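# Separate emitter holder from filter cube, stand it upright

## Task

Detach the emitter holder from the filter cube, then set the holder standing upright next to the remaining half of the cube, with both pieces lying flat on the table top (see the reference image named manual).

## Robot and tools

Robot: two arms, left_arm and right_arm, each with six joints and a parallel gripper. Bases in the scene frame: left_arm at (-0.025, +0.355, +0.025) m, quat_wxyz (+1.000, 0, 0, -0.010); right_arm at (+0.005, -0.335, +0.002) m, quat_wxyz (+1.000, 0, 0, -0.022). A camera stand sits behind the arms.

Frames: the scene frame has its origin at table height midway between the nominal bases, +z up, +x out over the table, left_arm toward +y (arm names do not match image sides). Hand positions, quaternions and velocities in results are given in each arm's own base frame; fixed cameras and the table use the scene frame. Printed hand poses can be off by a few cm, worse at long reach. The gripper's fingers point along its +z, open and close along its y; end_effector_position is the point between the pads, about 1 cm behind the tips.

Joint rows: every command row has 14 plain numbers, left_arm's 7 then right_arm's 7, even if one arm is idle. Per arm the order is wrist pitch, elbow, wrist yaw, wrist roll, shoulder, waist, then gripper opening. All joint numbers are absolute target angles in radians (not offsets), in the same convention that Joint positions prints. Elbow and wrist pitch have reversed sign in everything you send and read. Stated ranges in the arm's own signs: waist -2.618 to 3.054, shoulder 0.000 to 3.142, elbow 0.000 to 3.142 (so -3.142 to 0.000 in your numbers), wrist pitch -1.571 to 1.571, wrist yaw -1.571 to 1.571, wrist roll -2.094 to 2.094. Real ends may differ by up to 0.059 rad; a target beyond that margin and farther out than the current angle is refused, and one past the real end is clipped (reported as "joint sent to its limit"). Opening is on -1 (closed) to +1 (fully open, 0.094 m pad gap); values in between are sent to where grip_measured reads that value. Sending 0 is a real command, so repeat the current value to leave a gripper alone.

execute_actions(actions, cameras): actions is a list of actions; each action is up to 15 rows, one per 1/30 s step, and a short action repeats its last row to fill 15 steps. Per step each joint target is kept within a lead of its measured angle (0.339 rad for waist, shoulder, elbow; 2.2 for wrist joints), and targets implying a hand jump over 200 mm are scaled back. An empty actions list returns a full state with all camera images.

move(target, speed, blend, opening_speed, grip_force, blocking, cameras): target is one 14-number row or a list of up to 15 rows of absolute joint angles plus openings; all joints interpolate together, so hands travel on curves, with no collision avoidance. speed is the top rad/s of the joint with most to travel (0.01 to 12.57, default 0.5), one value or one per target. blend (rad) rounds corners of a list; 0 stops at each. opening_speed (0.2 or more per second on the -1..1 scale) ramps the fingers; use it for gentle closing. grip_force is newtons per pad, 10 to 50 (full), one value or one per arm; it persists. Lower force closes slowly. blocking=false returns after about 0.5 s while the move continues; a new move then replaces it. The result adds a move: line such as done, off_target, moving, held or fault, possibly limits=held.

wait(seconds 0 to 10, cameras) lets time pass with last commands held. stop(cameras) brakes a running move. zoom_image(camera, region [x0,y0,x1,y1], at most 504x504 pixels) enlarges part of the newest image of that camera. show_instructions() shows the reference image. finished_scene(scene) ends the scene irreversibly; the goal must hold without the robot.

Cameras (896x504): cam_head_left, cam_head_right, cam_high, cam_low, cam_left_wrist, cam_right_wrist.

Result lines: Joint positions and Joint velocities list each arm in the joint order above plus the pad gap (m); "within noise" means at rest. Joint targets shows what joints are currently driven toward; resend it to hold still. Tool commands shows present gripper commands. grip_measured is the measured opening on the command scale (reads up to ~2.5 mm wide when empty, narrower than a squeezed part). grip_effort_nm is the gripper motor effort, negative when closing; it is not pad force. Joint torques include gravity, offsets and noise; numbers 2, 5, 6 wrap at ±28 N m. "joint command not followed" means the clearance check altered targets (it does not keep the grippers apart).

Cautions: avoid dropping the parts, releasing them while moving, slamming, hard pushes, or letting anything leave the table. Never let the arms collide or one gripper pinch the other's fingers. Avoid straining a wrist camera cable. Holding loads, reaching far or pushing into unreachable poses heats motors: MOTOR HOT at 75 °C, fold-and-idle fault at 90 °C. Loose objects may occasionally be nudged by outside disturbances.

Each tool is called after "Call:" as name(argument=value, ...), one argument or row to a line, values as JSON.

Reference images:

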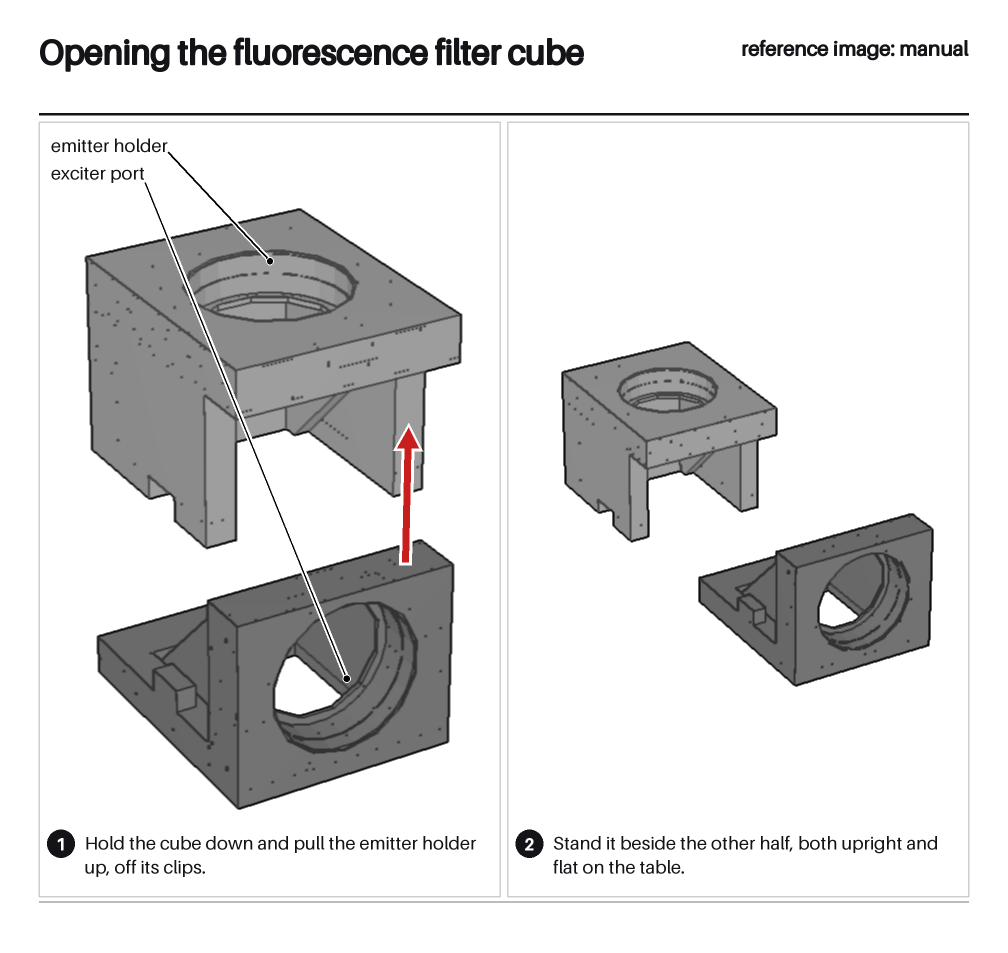

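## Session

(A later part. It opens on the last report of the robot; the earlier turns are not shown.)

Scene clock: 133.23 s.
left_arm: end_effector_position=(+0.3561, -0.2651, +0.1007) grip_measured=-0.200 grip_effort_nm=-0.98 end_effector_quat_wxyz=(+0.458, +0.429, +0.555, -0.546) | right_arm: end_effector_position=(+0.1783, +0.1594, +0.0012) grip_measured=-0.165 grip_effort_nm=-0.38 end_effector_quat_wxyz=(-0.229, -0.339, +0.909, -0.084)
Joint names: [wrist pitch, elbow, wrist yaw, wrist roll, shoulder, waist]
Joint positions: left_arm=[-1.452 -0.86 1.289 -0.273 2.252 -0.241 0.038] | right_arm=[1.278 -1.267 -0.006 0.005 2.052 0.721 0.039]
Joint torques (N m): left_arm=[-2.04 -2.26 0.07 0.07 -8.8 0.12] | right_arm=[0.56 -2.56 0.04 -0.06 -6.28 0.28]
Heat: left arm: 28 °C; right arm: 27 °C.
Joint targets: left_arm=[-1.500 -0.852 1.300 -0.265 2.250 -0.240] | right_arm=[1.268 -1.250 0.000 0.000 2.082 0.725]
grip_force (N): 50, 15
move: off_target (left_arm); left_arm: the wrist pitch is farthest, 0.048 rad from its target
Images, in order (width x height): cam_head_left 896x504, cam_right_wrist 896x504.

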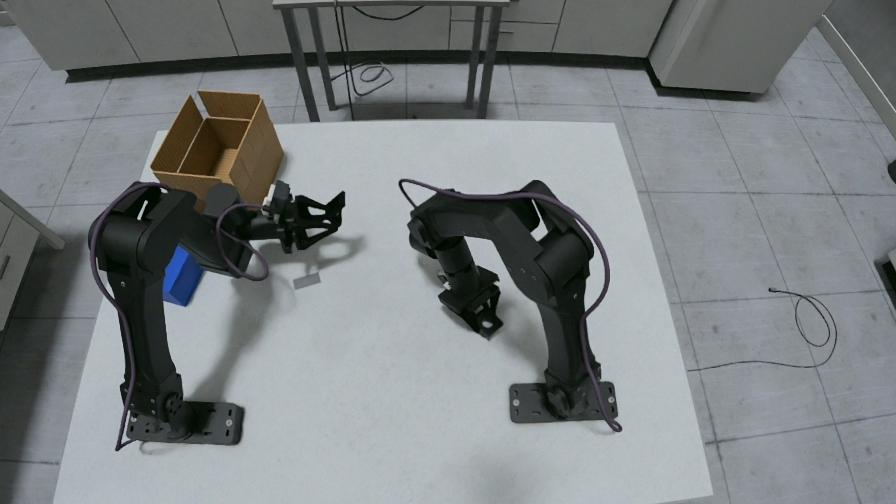

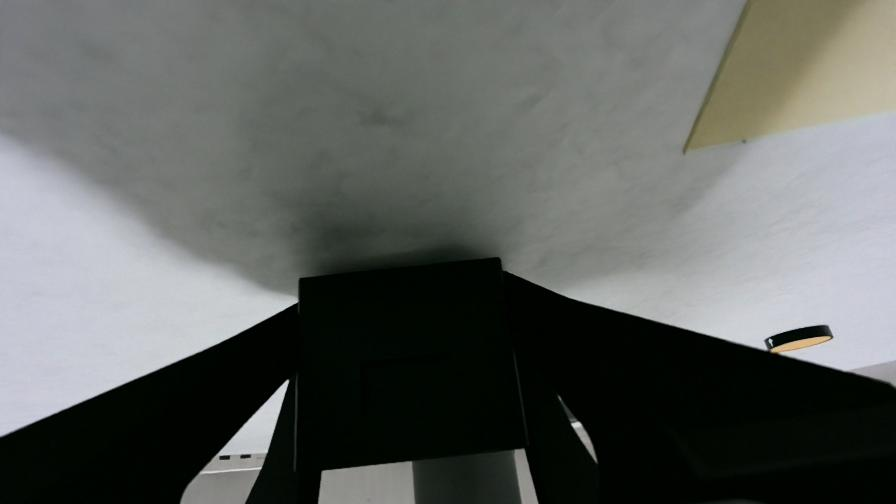

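Call:
move(
  target=[-1.50,-0.852,1.30,-0.265,2.250,-0.24,-0.6,1.268,-1.250,0,0,2.082,0.7255,-0.13],
  speed=0.05,
  grip_force=[50,10],
  opening_speed=0.2,
  cameras=["cam_right_wrist","cam_head_left"],
)

Call:
zoom_image(
  camera="cam_head_left",
  region=[420, 230, 580, 350],
)

Scene clock: 136.47 s.
left_arm: end_effector_position=(+0.3561, -0.2651, +0.1007) grip_measured=-0.200 grip_effort_nm=-0.98 end_effector_quat_wxyz=(+0.458, +0.429, +0.555, -0.546) | right_arm: end_effector_position=(+0.1784, +0.1593, +0.0012) grip_measured=-0.133 grip_effort_nm=0.15 end_effector_quat_wxyz=(-0.229, -0.339, +0.909, -0.084)
Joint names: [wrist pitch, elbow, wrist yaw, wrist roll, shoulder, waist]
Joint positions: left_arm=[-1.452 -0.86 1.289 -0.273 2.252 -0.241 0.038] | right_arm=[1.278 -1.267 -0.005 0.005 2.052 0.721 0.041]
Joint torques (N m): left_arm=[-2.04 -2.25 0.07 0.06 -8.83 0.16] | right_arm=[0.55 -2.69 0.06 -0.07 -6.28 0.38]
Heat: left arm: 28 °C; right arm: 27 °C.
Joint targets: left_arm=[-1.500 -0.852 1.300 -0.265 2.250 -0.240] | right_arm=[1.268 -1.250 0.000 0.000 2.082 0.725]
grip_force (N): 50, 10
move: off_target (left_arm); left_arm: the wrist pitch is farthest, 0.048 rad from its target
Images, in order (width x height): cam_head_left 896x504, cam_right_wrist 896x504.

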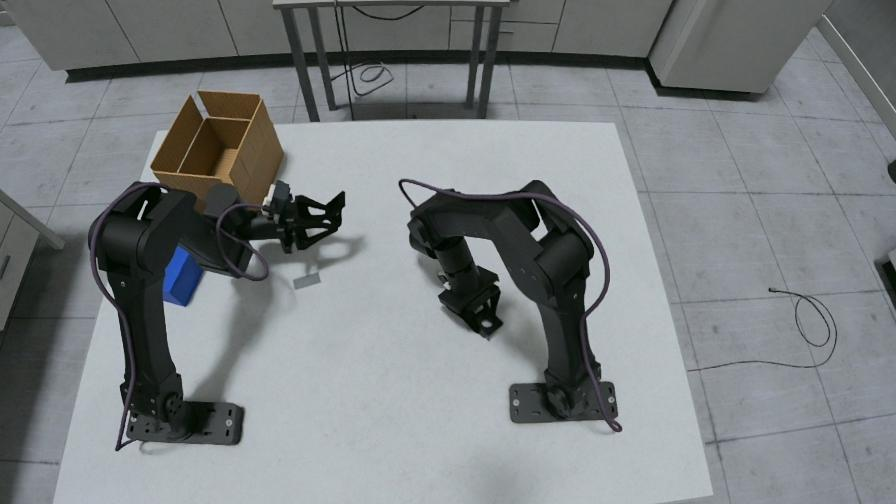

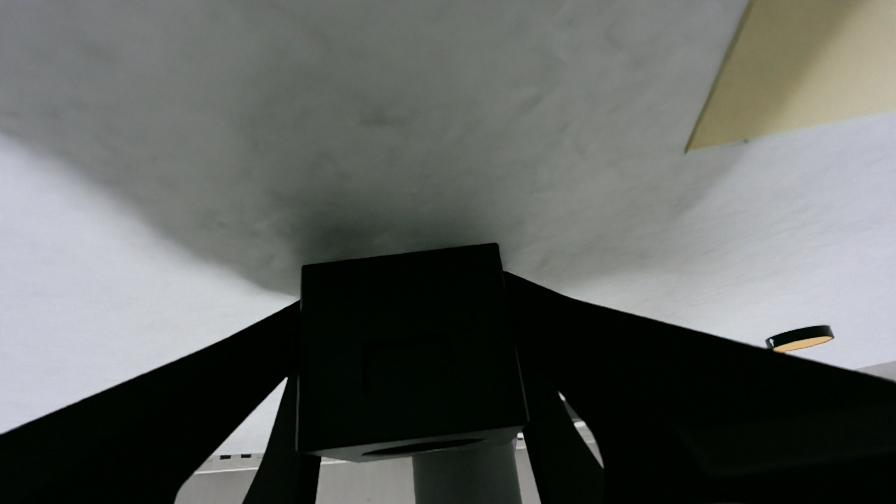

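Scaled by 3.150 from the camera's 896x504 image, which has a finer 1280x720 frame.

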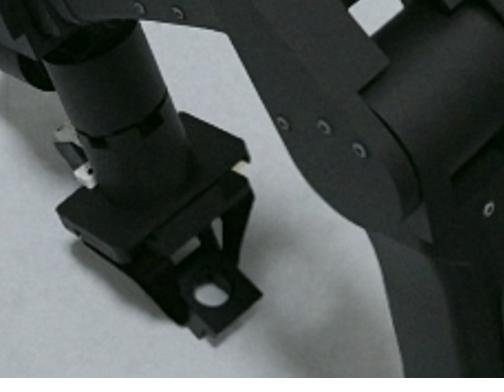

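Call:
move(
  target=[-1.50,-0.852,1.30,-0.265,2.250,-0.24,-0.6,1.268,-1.250,0,0,2.082,0.7255,-0.05],
  speed=0.05,
  opening_speed=0.2,
  cameras=["cam_right_wrist","cam_head_left"],
)

Call:
zoom_image(
  camera="cam_head_left",
  region=[420, 230, 580, 350],
)

Scene clock: 137.50 s.
left_arm: end_effector_position=(+0.3561, -0.2651, +0.1007) grip_measured=-0.200 grip_effort_nm=-0.98 end_effector_quat_wxyz=(+0.458, +0.429, +0.555, -0.546) | right_arm: end_effector_position=(+0.1773, +0.1586, +0.0010) grip_measured=-0.053 grip_effort_nm=0.15 end_effector_quat_wxyz=(-0.231, -0.339, +0.908, -0.084)
Joint names: [wrist pitch, elbow, wrist yaw, wrist roll, shoulder, waist]
Joint positions: left_arm=[-1.452 -0.86 1.289 -0.273 2.252 -0.241 0.038] | right_arm=[1.279 -1.264 -0.006 0.005 2.052 0.721 0.045]
Joint torques (N m): left_arm=[-2.06 -2.18 0.07 0.07 -8.77 0.13] | right_arm=[0.56 -2.92 0.05 -0.06 -6.28 0.34]
Heat: left arm: 28 °C; right arm: 27 °C.
Joint targets: left_arm=[-1.500 -0.852 1.300 -0.265 2.250 -0.240] | right_arm=[1.268 -1.250 0.000 0.000 2.082 0.725]
grip_force (N): 50, 10
move: off_target (left_arm); left_arm: the wrist pitch is farthest, 0.048 rad from its target
Images, in order (width x height): cam_head_left 896x504, cam_right_wrist 896x504.

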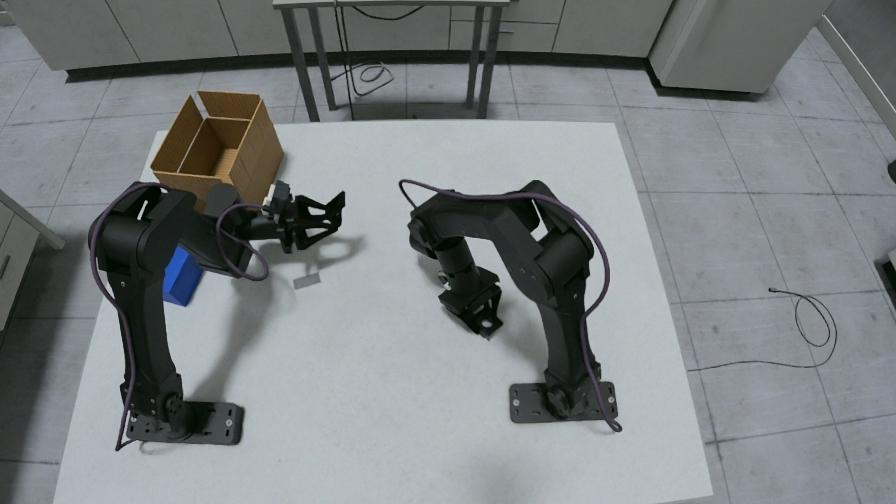

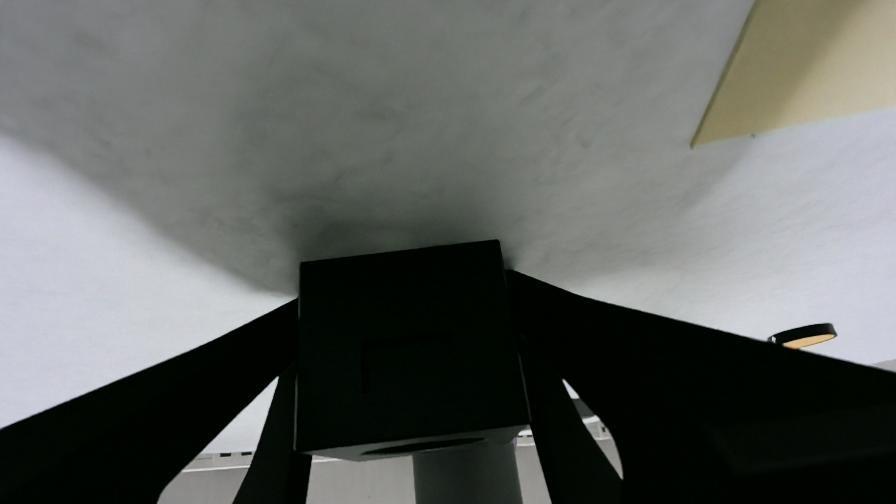

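Scaled by 3.150 from the camera's 896x504 image, which has a finer 1280x720 frame.

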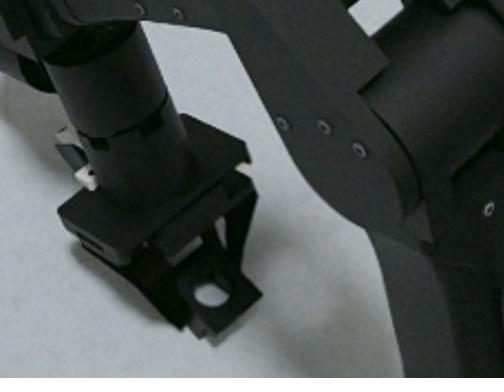

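Call:
move(
  target=[
    [-1.50,-0.852,1.30,-0.265,2.250,-0.24,-0.6,1.268,-1.25,0,0,2.06,0.7255,0.4],
    [-1.50,-0.852,1.30,-0.265,2.250,-0.24,-0.6,1.409,-1.3214,0,0,2.012,0.7255,0.4],
    [0.145,-1.09,0.381,0,0.945,-1.17,-0.6,1.555,-1.412,0,0,1.956,0.7255,0.6],
  ],
  speed=[0.3,0.25,0.7],
  grip_force=[50,50],
  opening_speed=1.0,
  blend=[0,0.02,0],
  cameras=["cam_head_left","cam_left_wrist","cam_right_wrist","cam_low"],
)

Call:
zoom_image(
  camera="cam_head_left",
  region=[420, 250, 560, 350],
)

Scene clock: 149.60 s.
left_arm: end_effector_position=(+0.0725, -0.3381, +0.4169) grip_measured=-0.200 grip_effort_nm=-0.98 end_effector_quat_wxyz=(+0.496, +0.496, +0.514, -0.494) | right_arm: end_effector_position=(+0.1746, +0.1564, +0.0557) grip_measured=+0.597 grip_effort_nm=0.15 end_effector_quat_wxyz=(-0.252, -0.337, +0.903, -0.092)
Joint names: [wrist pitch, elbow, wrist yaw, wrist roll, shoulder, waist]
Joint positions: left_arm=[0.144 -1.069 0.387 -0.007 0.948 -1.164 0.038] | right_arm=[1.512 -1.391 -0.007 0.005 1.994 0.721 0.075]
Joint torques (N m): left_arm=[-1.96 -7.36 -0.09 0.06 -1.43 -0.38] | right_arm=[1.16 -6.6 0.06 -0.07 -11.81 0.28]
Heat: left arm: 28 °C; right arm: 27 °C.
Joint targets: left_arm=[0.145 -1.090 0.381 0.000 0.945 -1.170] | right_arm=[1.555 -1.412 0.000 0.000 1.956 0.725]
move: off_target (right_arm); target 3's new numbers were sent with right_arm's wrist pitch 0.043 rad from that target; right_arm: the wrist pitch is farthest, 0.043 rad from its target
Images, in order (width x height): cam_head_left 896x504, cam_low 896x504, cam_left_wrist 896x504, cam_right_wrist 896x504.

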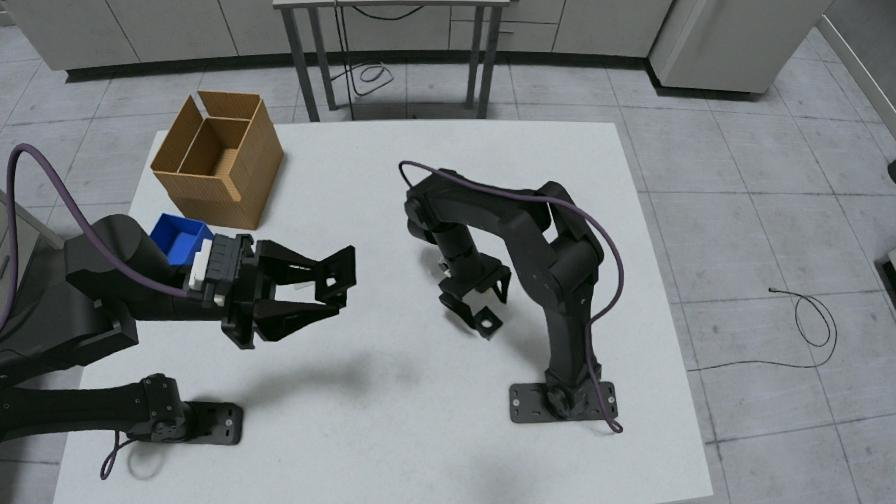

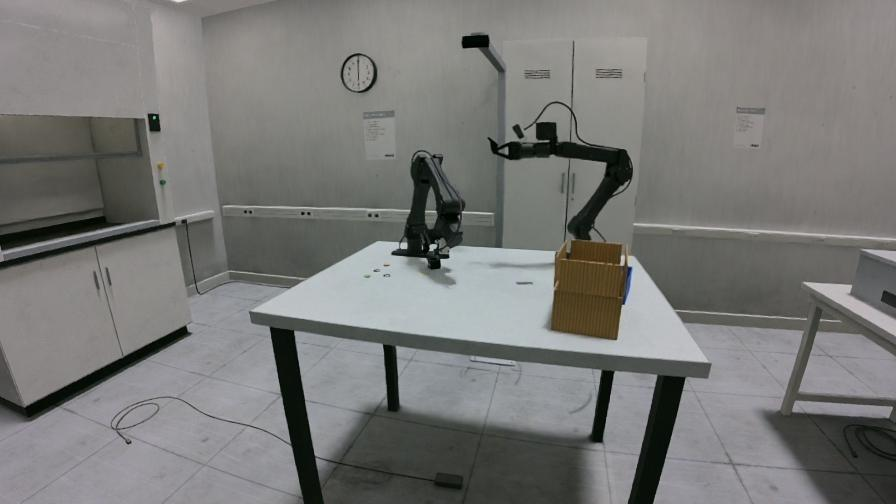

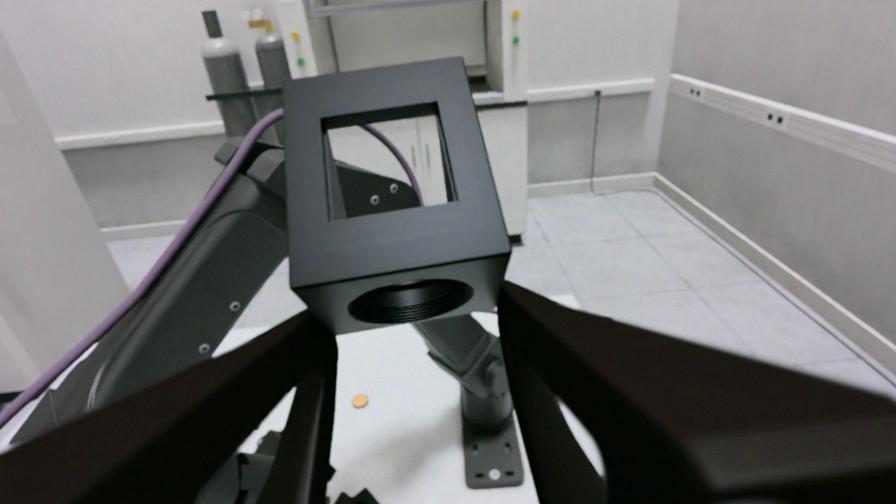

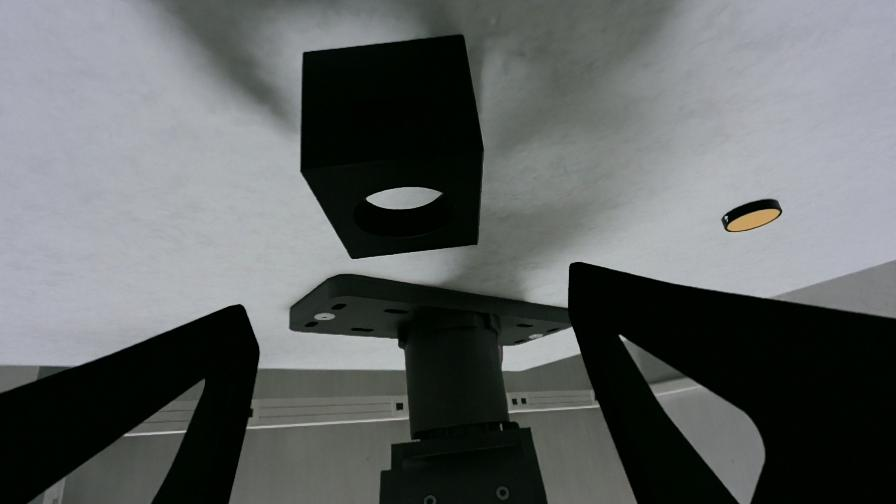

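Scaled by 3.600 from the camera's 896x504 image, which has a finer 1280x720 frame.

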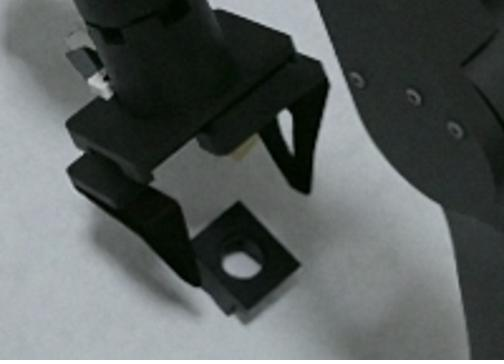

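Call:
move(
  target=[
    [0.145,-1.09,0.381,0,0.945,-1.17,-0.6,1.565,-1.59,0,0,1.91,0.7255,0.6],
    [0.145,-1.09,0.381,0,0.945,-1.17,-0.6,-1.4265,-0.6177,-0.1786,0.267,1.0496,1.295,0.8],
  ],
  speed=[0.4,0.8],
  blend=[0.05,0],
  cameras=["cam_head_left","cam_left_wrist","cam_right_wrist","cam_low"],
)

Call:
zoom_image(
  camera="cam_low",
  region=[410, 90, 590, 230],
)

Scene clock: 156.13 s.
left_arm: end_effector_position=(+0.0678, -0.3386, +0.4186) grip_measured=-0.201 grip_effort_nm=-0.98 end_effector_quat_wxyz=(+0.495, +0.500, +0.508, -0.496) | right_arm: end_effector_position=(+0.0504, +0.2849, +0.4970) grip_measured=+0.797 grip_effort_nm=0.14 end_effector_quat_wxyz=(+0.658, -0.223, +0.232, +0.681)
Joint names: [wrist pitch, elbow, wrist yaw, wrist roll, shoulder, waist]
Joint positions: left_arm=[0.144 -1.072 0.387 -0.002 0.947 -1.178 0.038] | right_arm=[-1.386 -0.619 -0.168 0.261 1.07 1.288 0.084]
Joint torques (N m): left_arm=[-1.96 -7.02 -0.08 0 -1.4 0.64] | right_arm=[-1.4 -6.46 -0.04 0.03 -3.81 0.58]
Heat: left arm: 28 °C; right arm: 27 °C.
Joint targets: left_arm=[0.145 -1.090 0.381 0.000 0.945 -1.170] | right_arm=[-1.426 -0.618 -0.179 0.267 1.050 1.295]
move: off_target (right_arm); joint sent to its limit at target 1; target 2's new numbers were sent with right_arm's wrist pitch 0.040 rad from that target; right_arm: the wrist pitch is farthest, 0.040 rad from its target
Images, in order (width x height): cam_head_left 896x504, cam_low 896x504, cam_left_wrist 896x504, cam_right_wrist 896x504.

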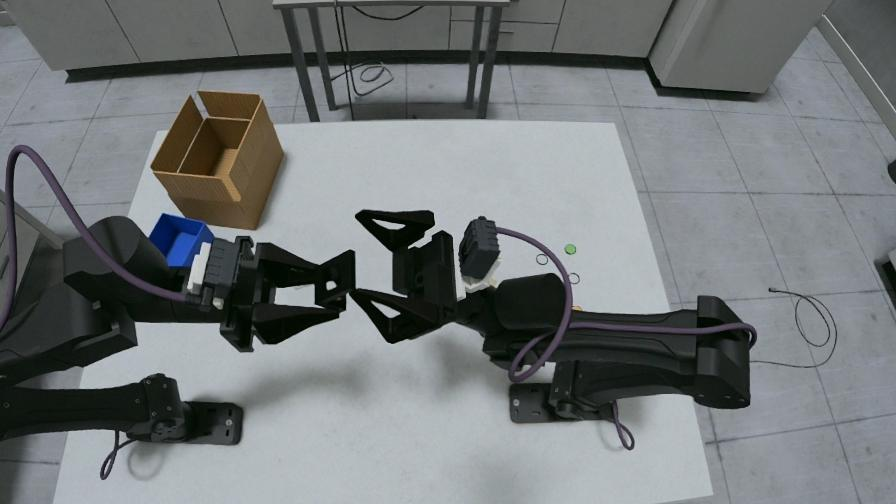

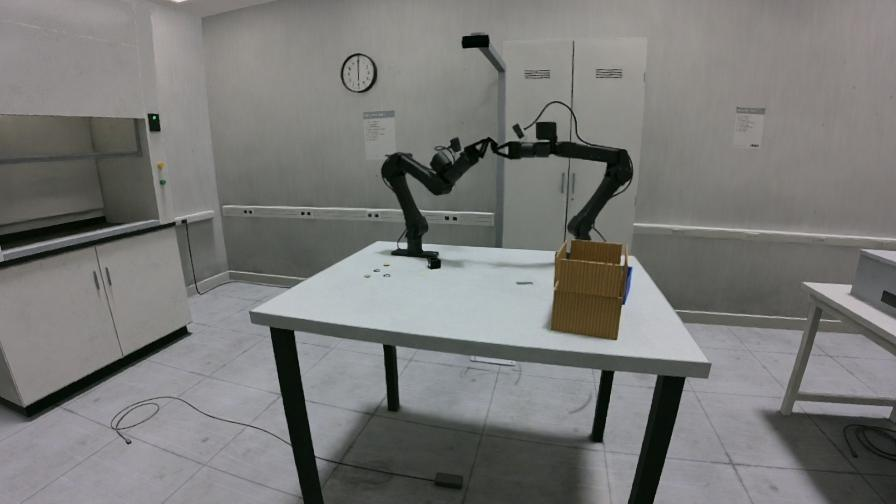

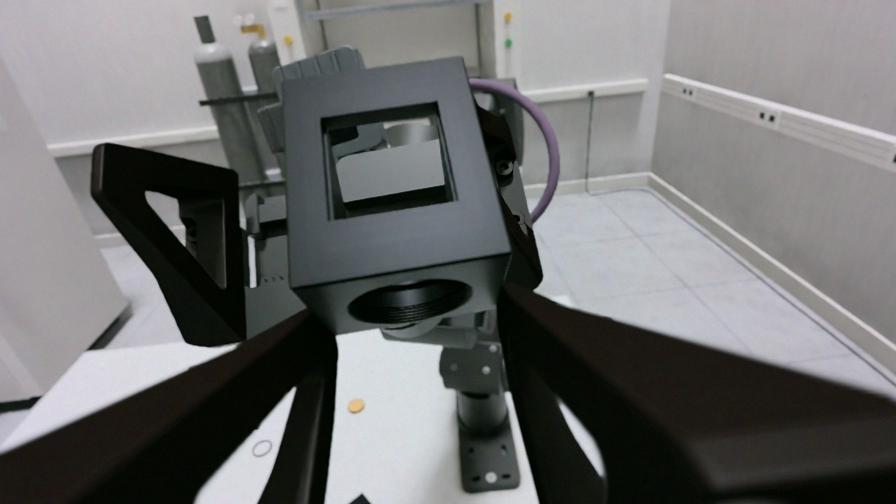

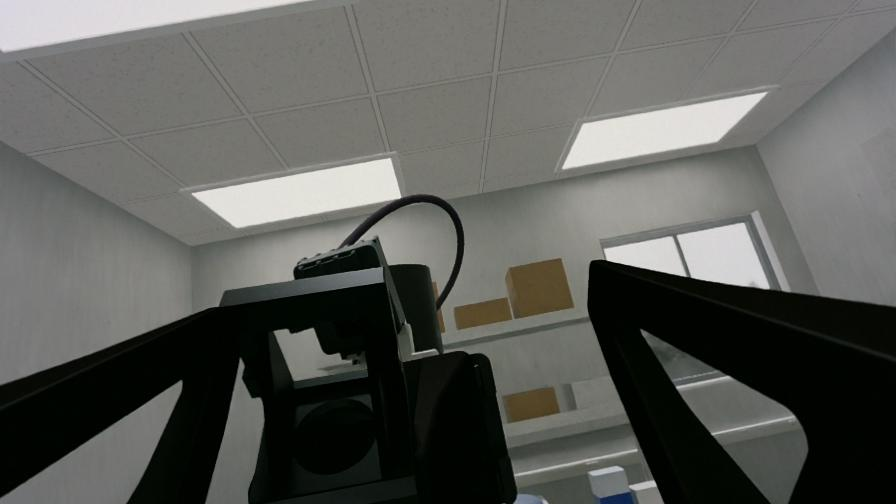

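Scaled by 2.800 from the camera's 896x504 image, which has a finer 1280x720 frame.

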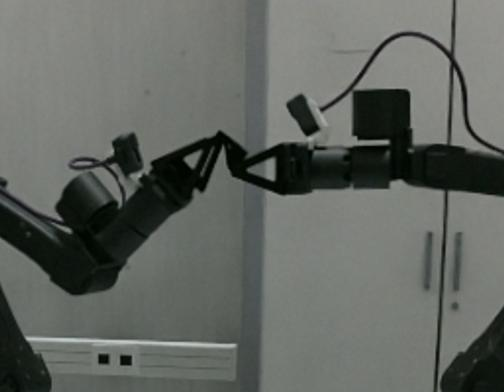

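Call:
move(
  target=[0.145,-1.09,0.381,0,0.945,-1.17,-0.6,-1.4036,-0.5965,-0.112,0.095,1.006,1.44,1],
  speed=0.4,
  cameras=["cam_head_left","cam_right_wrist","cam_left_wrist"],
)

Scene clock: 160.90 s.
left_arm: end_effector_position=(+0.0678, -0.3386, +0.4186) grip_measured=-0.201 grip_effort_nm=-0.98 end_effector_quat_wxyz=(+0.495, +0.500, +0.508, -0.496) | right_arm: end_effector_position=(+0.0164, +0.2738, +0.5043) grip_measured=+0.997 grip_effort_nm=0.15 end_effector_quat_wxyz=(+0.675, -0.227, +0.200, +0.673)
Joint names: [wrist pitch, elbow, wrist yaw, wrist roll, shoulder, waist]
Joint positions: left_arm=[0.144 -1.072 0.387 -0.002 0.947 -1.178 0.038] | right_arm=[-1.386 -0.605 -0.114 0.1 1.026 1.432 0.094]
Joint torques (N m): left_arm=[-1.95 -7.04 -0.09 -0.02 -1.36 0.66] | right_arm=[-1.14 -5.72 0.1 -0.06 -3.3 0.58]
Heat: left arm: 29 °C; right arm: 26 °C.
Joint targets: left_arm=[0.145 -1.090 0.381 0.000 0.945 -1.170] | right_arm=[-1.403 -0.596 -0.112 0.095 1.006 1.440]
move: done
Images, in order (width x height): cam_head_left 896x504, cam_left_wrist 896x504, cam_right_wrist 896x504.

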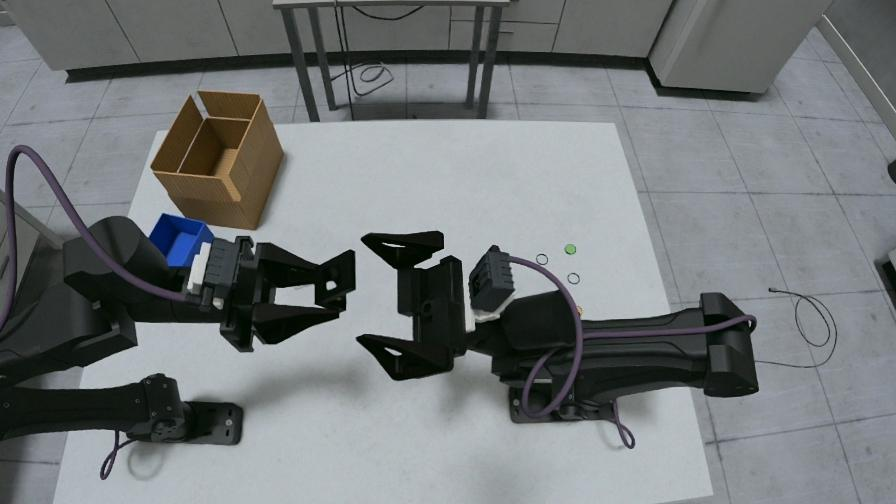

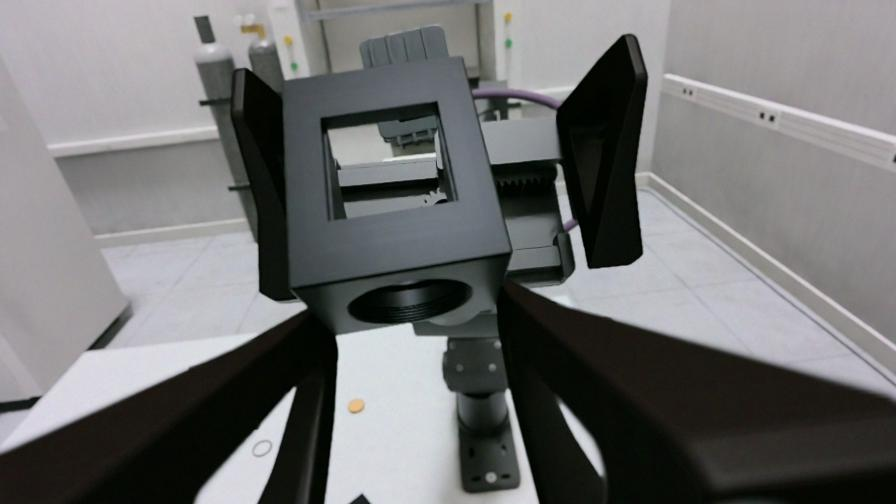

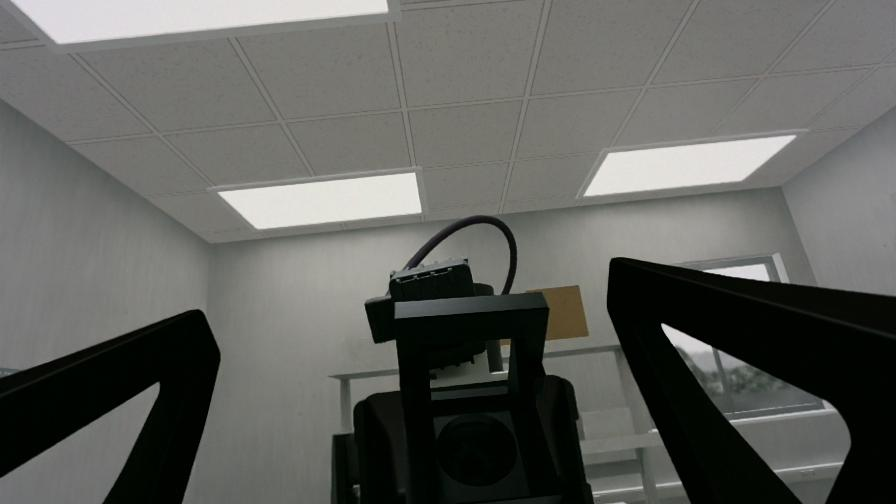

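Call:
move(
  target=[0.145,-1.09,0.381,0,0.945,-1.17,-0.6,-1.506,-0.6575,-0.14,0.16,1.169,1.394,1],
  speed=0.15,
  cameras=["cam_low","cam_right_wrist","cam_left_wrist"],
)

Call:
zoom_image(
  camera="cam_low",
  region=[440, 110, 560, 210],
)

Scene clock: 164.23 s.
left_arm: end_effector_position=(+0.0678, -0.3386, +0.4186) grip_measured=-0.201 grip_effort_nm=-0.98 end_effector_quat_wxyz=(+0.495, +0.500, +0.508, -0.496) | right_arm: end_effector_position=(+0.0274, +0.3066, +0.4862) grip_measured=+0.997 grip_effort_nm=0.15 end_effector_quat_wxyz=(+0.661, -0.235, +0.220, +0.678)
Joint names: [wrist pitch, elbow, wrist yaw, wrist roll, shoulder, waist]
Joint positions: left_arm=[0.144 -1.072 0.387 -0.002 0.947 -1.178 0.038] | right_arm=[-1.466 -0.626 -0.129 0.151 1.166 1.403 0.094]
Joint torques (N m): left_arm=[-1.96 -7.05 -0.08 0 -1.33 0.62] | right_arm=[-1.43 -9.44 -0.04 0.06 -2.51 -0.79]
Heat: left arm: 29 °C; right arm: 26 °C.
Joint targets: left_arm=[0.145 -1.090 0.381 0.000 0.945 -1.170] | right_arm=[-1.506 -0.658 -0.140 0.160 1.169 1.394]
move: off_target (right_arm); right_arm: the wrist pitch is farthest, 0.040 rad from its target
Images, in order (width x height): cam_low 896x504, cam_left_wrist 896x504, cam_right_wrist 896x504.

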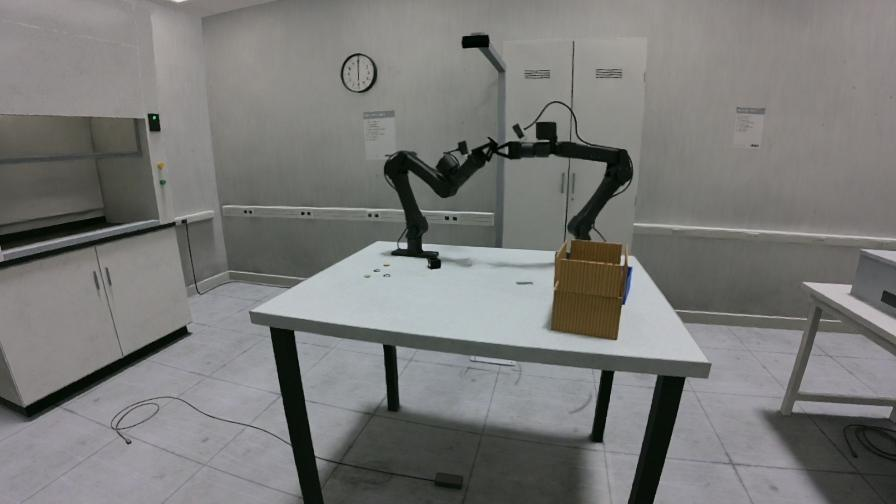

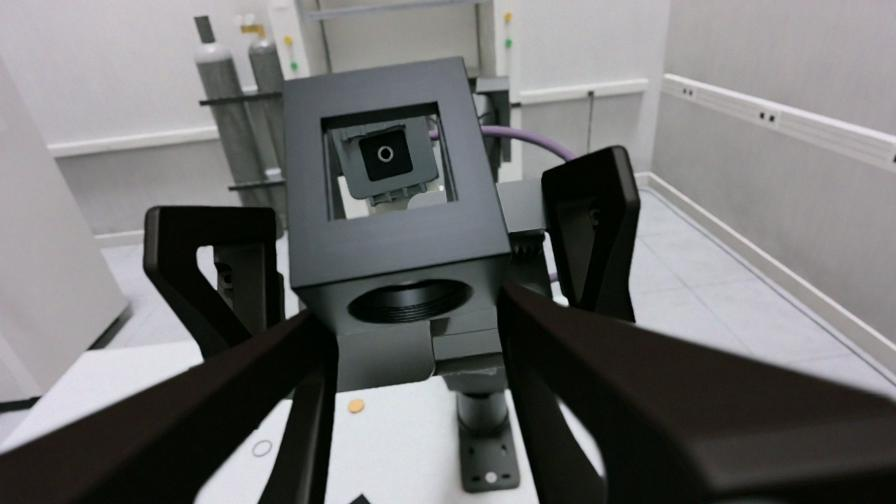

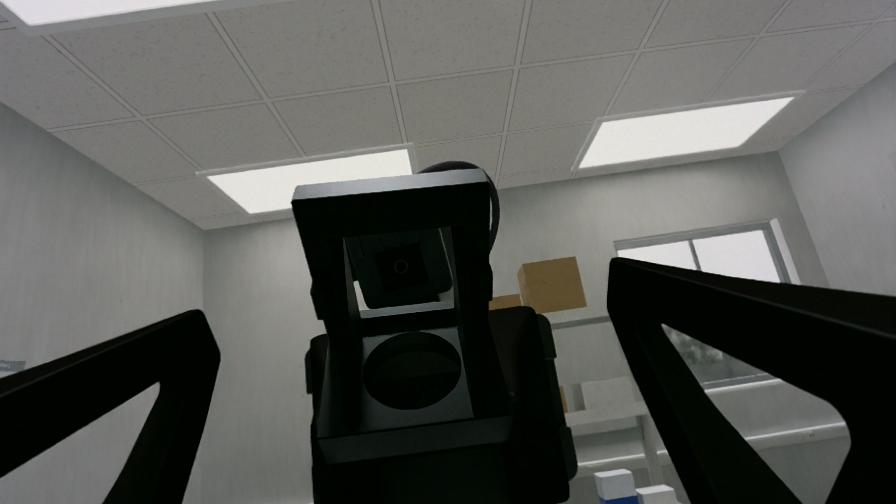

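Scaled by 4.200 from the camera's 896x504 image, which has a finer 1280x720 frame.

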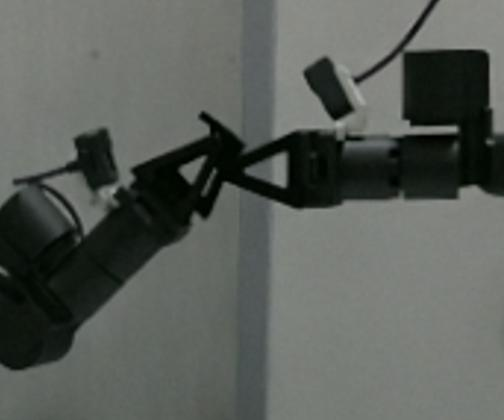

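Call:
move(
  target=[
    [0.145,-1.09,0.381,0,0.945,-1.17,-0.6,-1.438,-0.693,-0.14,0.16,1.137,1.394,1],
    [0.145,-1.09,0.381,0,0.945,-1.17,-0.6,-1.438,-0.693,-0.14,0.16,1.137,1.394,-0.05],
  ],
  speed=0.15,
  opening_speed=1.2,
  cameras=["cam_low","cam_right_wrist","cam_left_wrist"],
)

Call:
zoom_image(
  camera="cam_low",
  region=[440, 110, 560, 210],
)

Scene clock: 167.87 s.
left_arm: end_effector_position=(+0.0678, -0.3386, +0.4186) grip_measured=-0.201 grip_effort_nm=-0.97 end_effector_quat_wxyz=(+0.495, +0.500, +0.508, -0.496) | right_arm: end_effector_position=(+0.0277, +0.3087, +0.4952) grip_measured=-0.047 grip_effort_nm=-0.12 end_effector_quat_wxyz=(+0.660, -0.235, +0.221, +0.678)
Joint names: [wrist pitch, elbow, wrist yaw, wrist roll, shoulder, waist]
Joint positions: left_arm=[0.144 -1.072 0.387 -0.002 0.947 -1.178 0.038] | right_arm=[-1.423 -0.662 -0.129 0.151 1.161 1.403 0.045]
Joint torques (N m): left_arm=[-1.96 -7.1 -0.08 0.01 -1.39 0.64] | right_arm=[-1.17 -9.47 -0.06 0.07 -4.82 -0.76]
Heat: left arm: 29 °C; right arm: 26 °C.
Joint targets: left_arm=[0.145 -1.090 0.381 0.000 0.945 -1.170] | right_arm=[-1.438 -0.693 -0.140 0.160 1.137 1.394]
move: done
Images, in order (width x height): cam_low 896x504, cam_left_wrist 896x504, cam_right_wrist 896x504.

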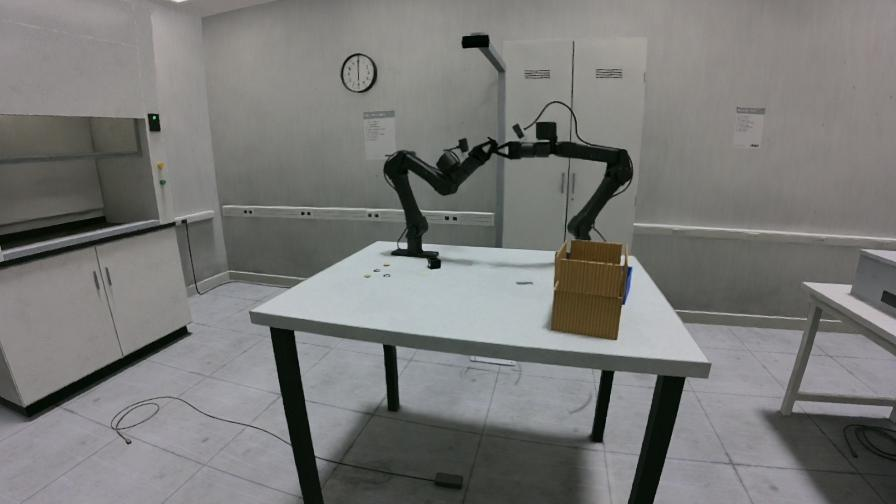

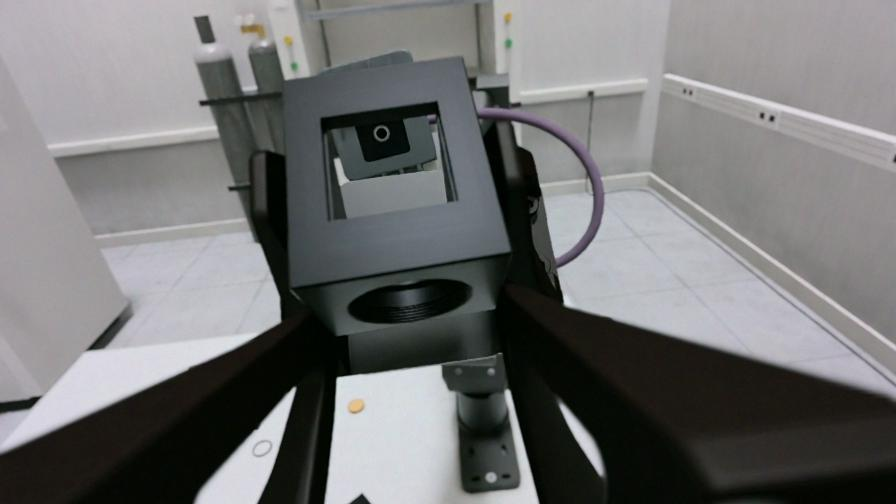

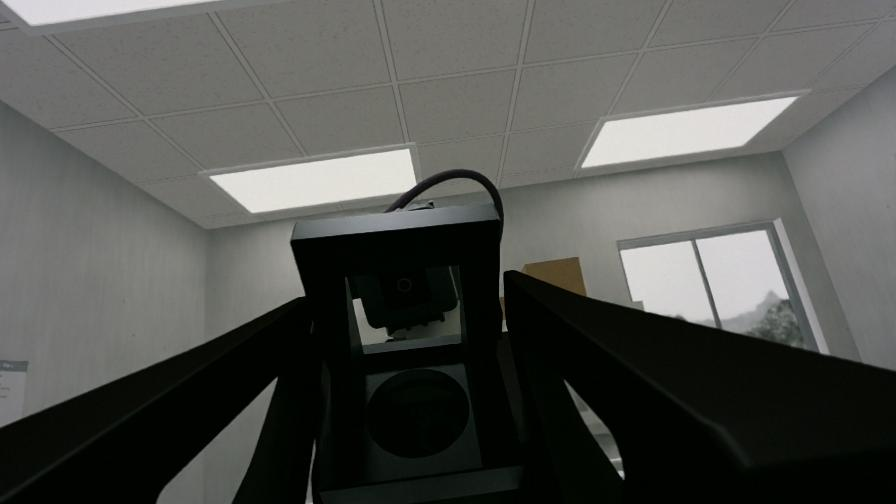

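Scaled by 4.200 from the camera's 896x504 image, which has a finer 1280x720 frame.

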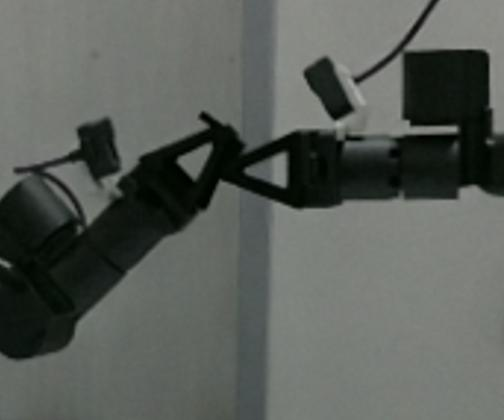

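Call:
move(
  target=[
    [0.145,-1.09,0.381,0,0.945,-1.17,-0.6,-1.398,-0.719,-0.14,0.16,1.123,1.394,0.1],
    [0.145,-1.09,0.381,0,0.945,-1.17,-0.6,-1.398,-0.719,-0.14,0.16,1.123,1.394,-0.5],
  ],
  speed=0.15,
  opening_speed=0.6,
  cameras=["cam_low","cam_right_wrist","cam_left_wrist"],
)

Call:
zoom_image(
  camera="cam_right_wrist",
  region=[240, 150, 560, 470],
)

Scene clock: 171.03 s.
left_arm: end_effector_position=(+0.0677, -0.3386, +0.4186) grip_measured=-0.201 grip_effort_nm=-0.98 end_effector_quat_wxyz=(+0.495, +0.501, +0.508, -0.496) | right_arm: end_effector_position=(+0.0274, +0.3073, +0.5041) grip_measured=-0.176 grip_effort_nm=-1.02 end_effector_quat_wxyz=(+0.657, -0.234, +0.221, +0.681)
Joint names: [wrist pitch, elbow, wrist yaw, wrist roll, shoulder, waist]
Joint positions: left_arm=[0.144 -1.072 0.388 -0.001 0.947 -1.178 0.038] | right_arm=[-1.383 -0.689 -0.13 0.161 1.146 1.403 0.039]
Joint torques (N m): left_arm=[-1.95 -7.01 -0.09 0 -1.39 0.66] | right_arm=[-1.19 -9.44 -0.04 -0.02 -4.6 -0.76]
Heat: left arm: 29 °C; right arm: 25 °C.
Joint targets: left_arm=[0.145 -1.090 0.381 0.000 0.945 -1.170] | right_arm=[-1.398 -0.719 -0.140 0.160 1.123 1.394]
move: done
Images, in order (width x height): cam_low 896x504, cam_left_wrist 896x504, cam_right_wrist 896x504.

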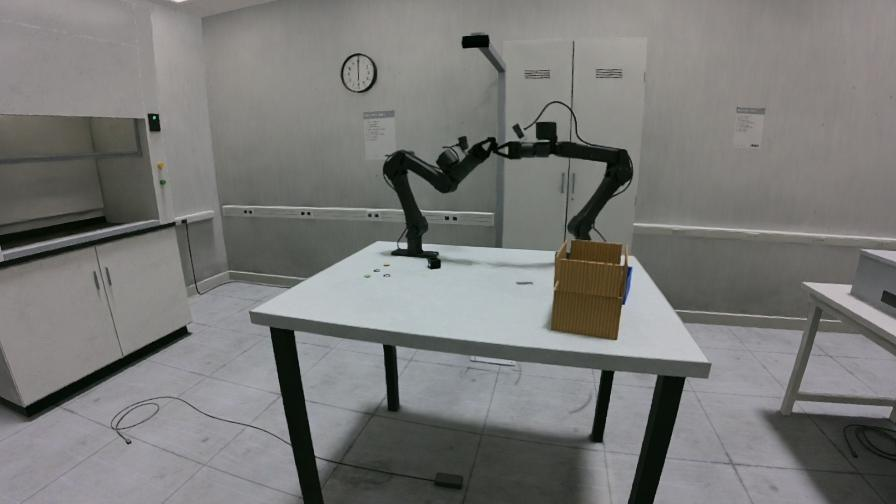

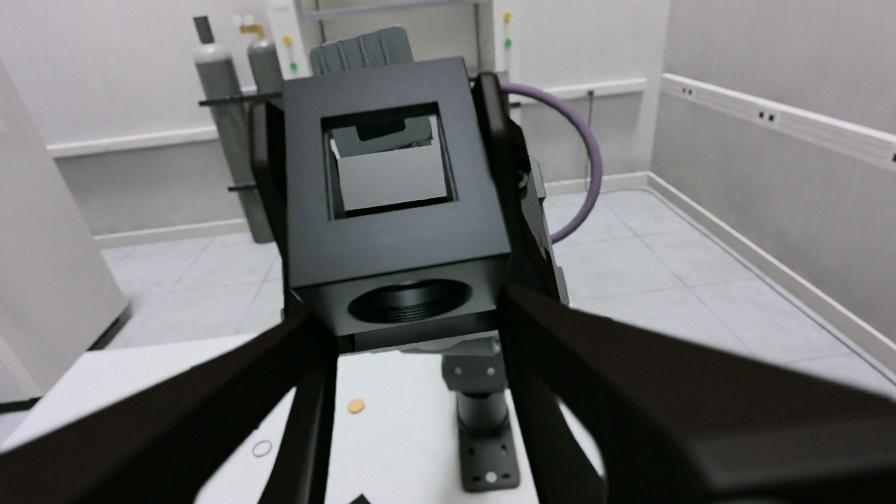

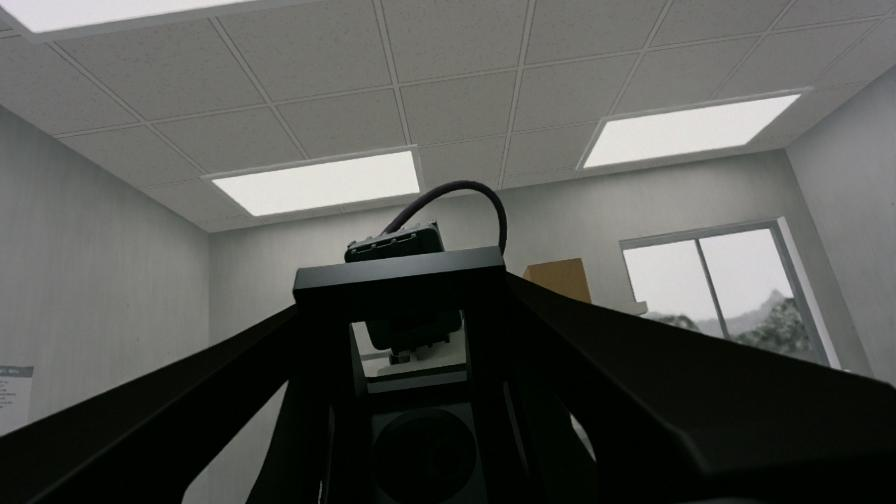

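Scaled by 1.575 from the camera's 896x504 image, which has a finer 1280x720 frame.

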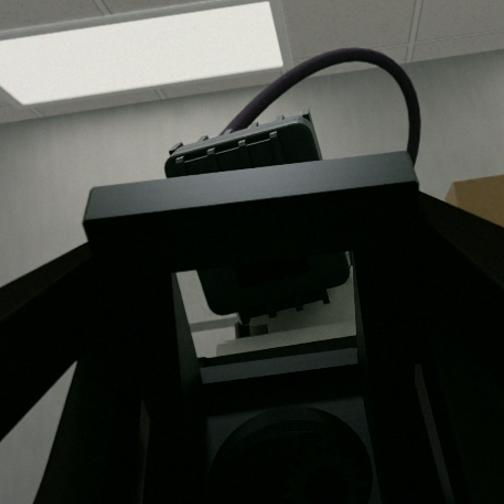

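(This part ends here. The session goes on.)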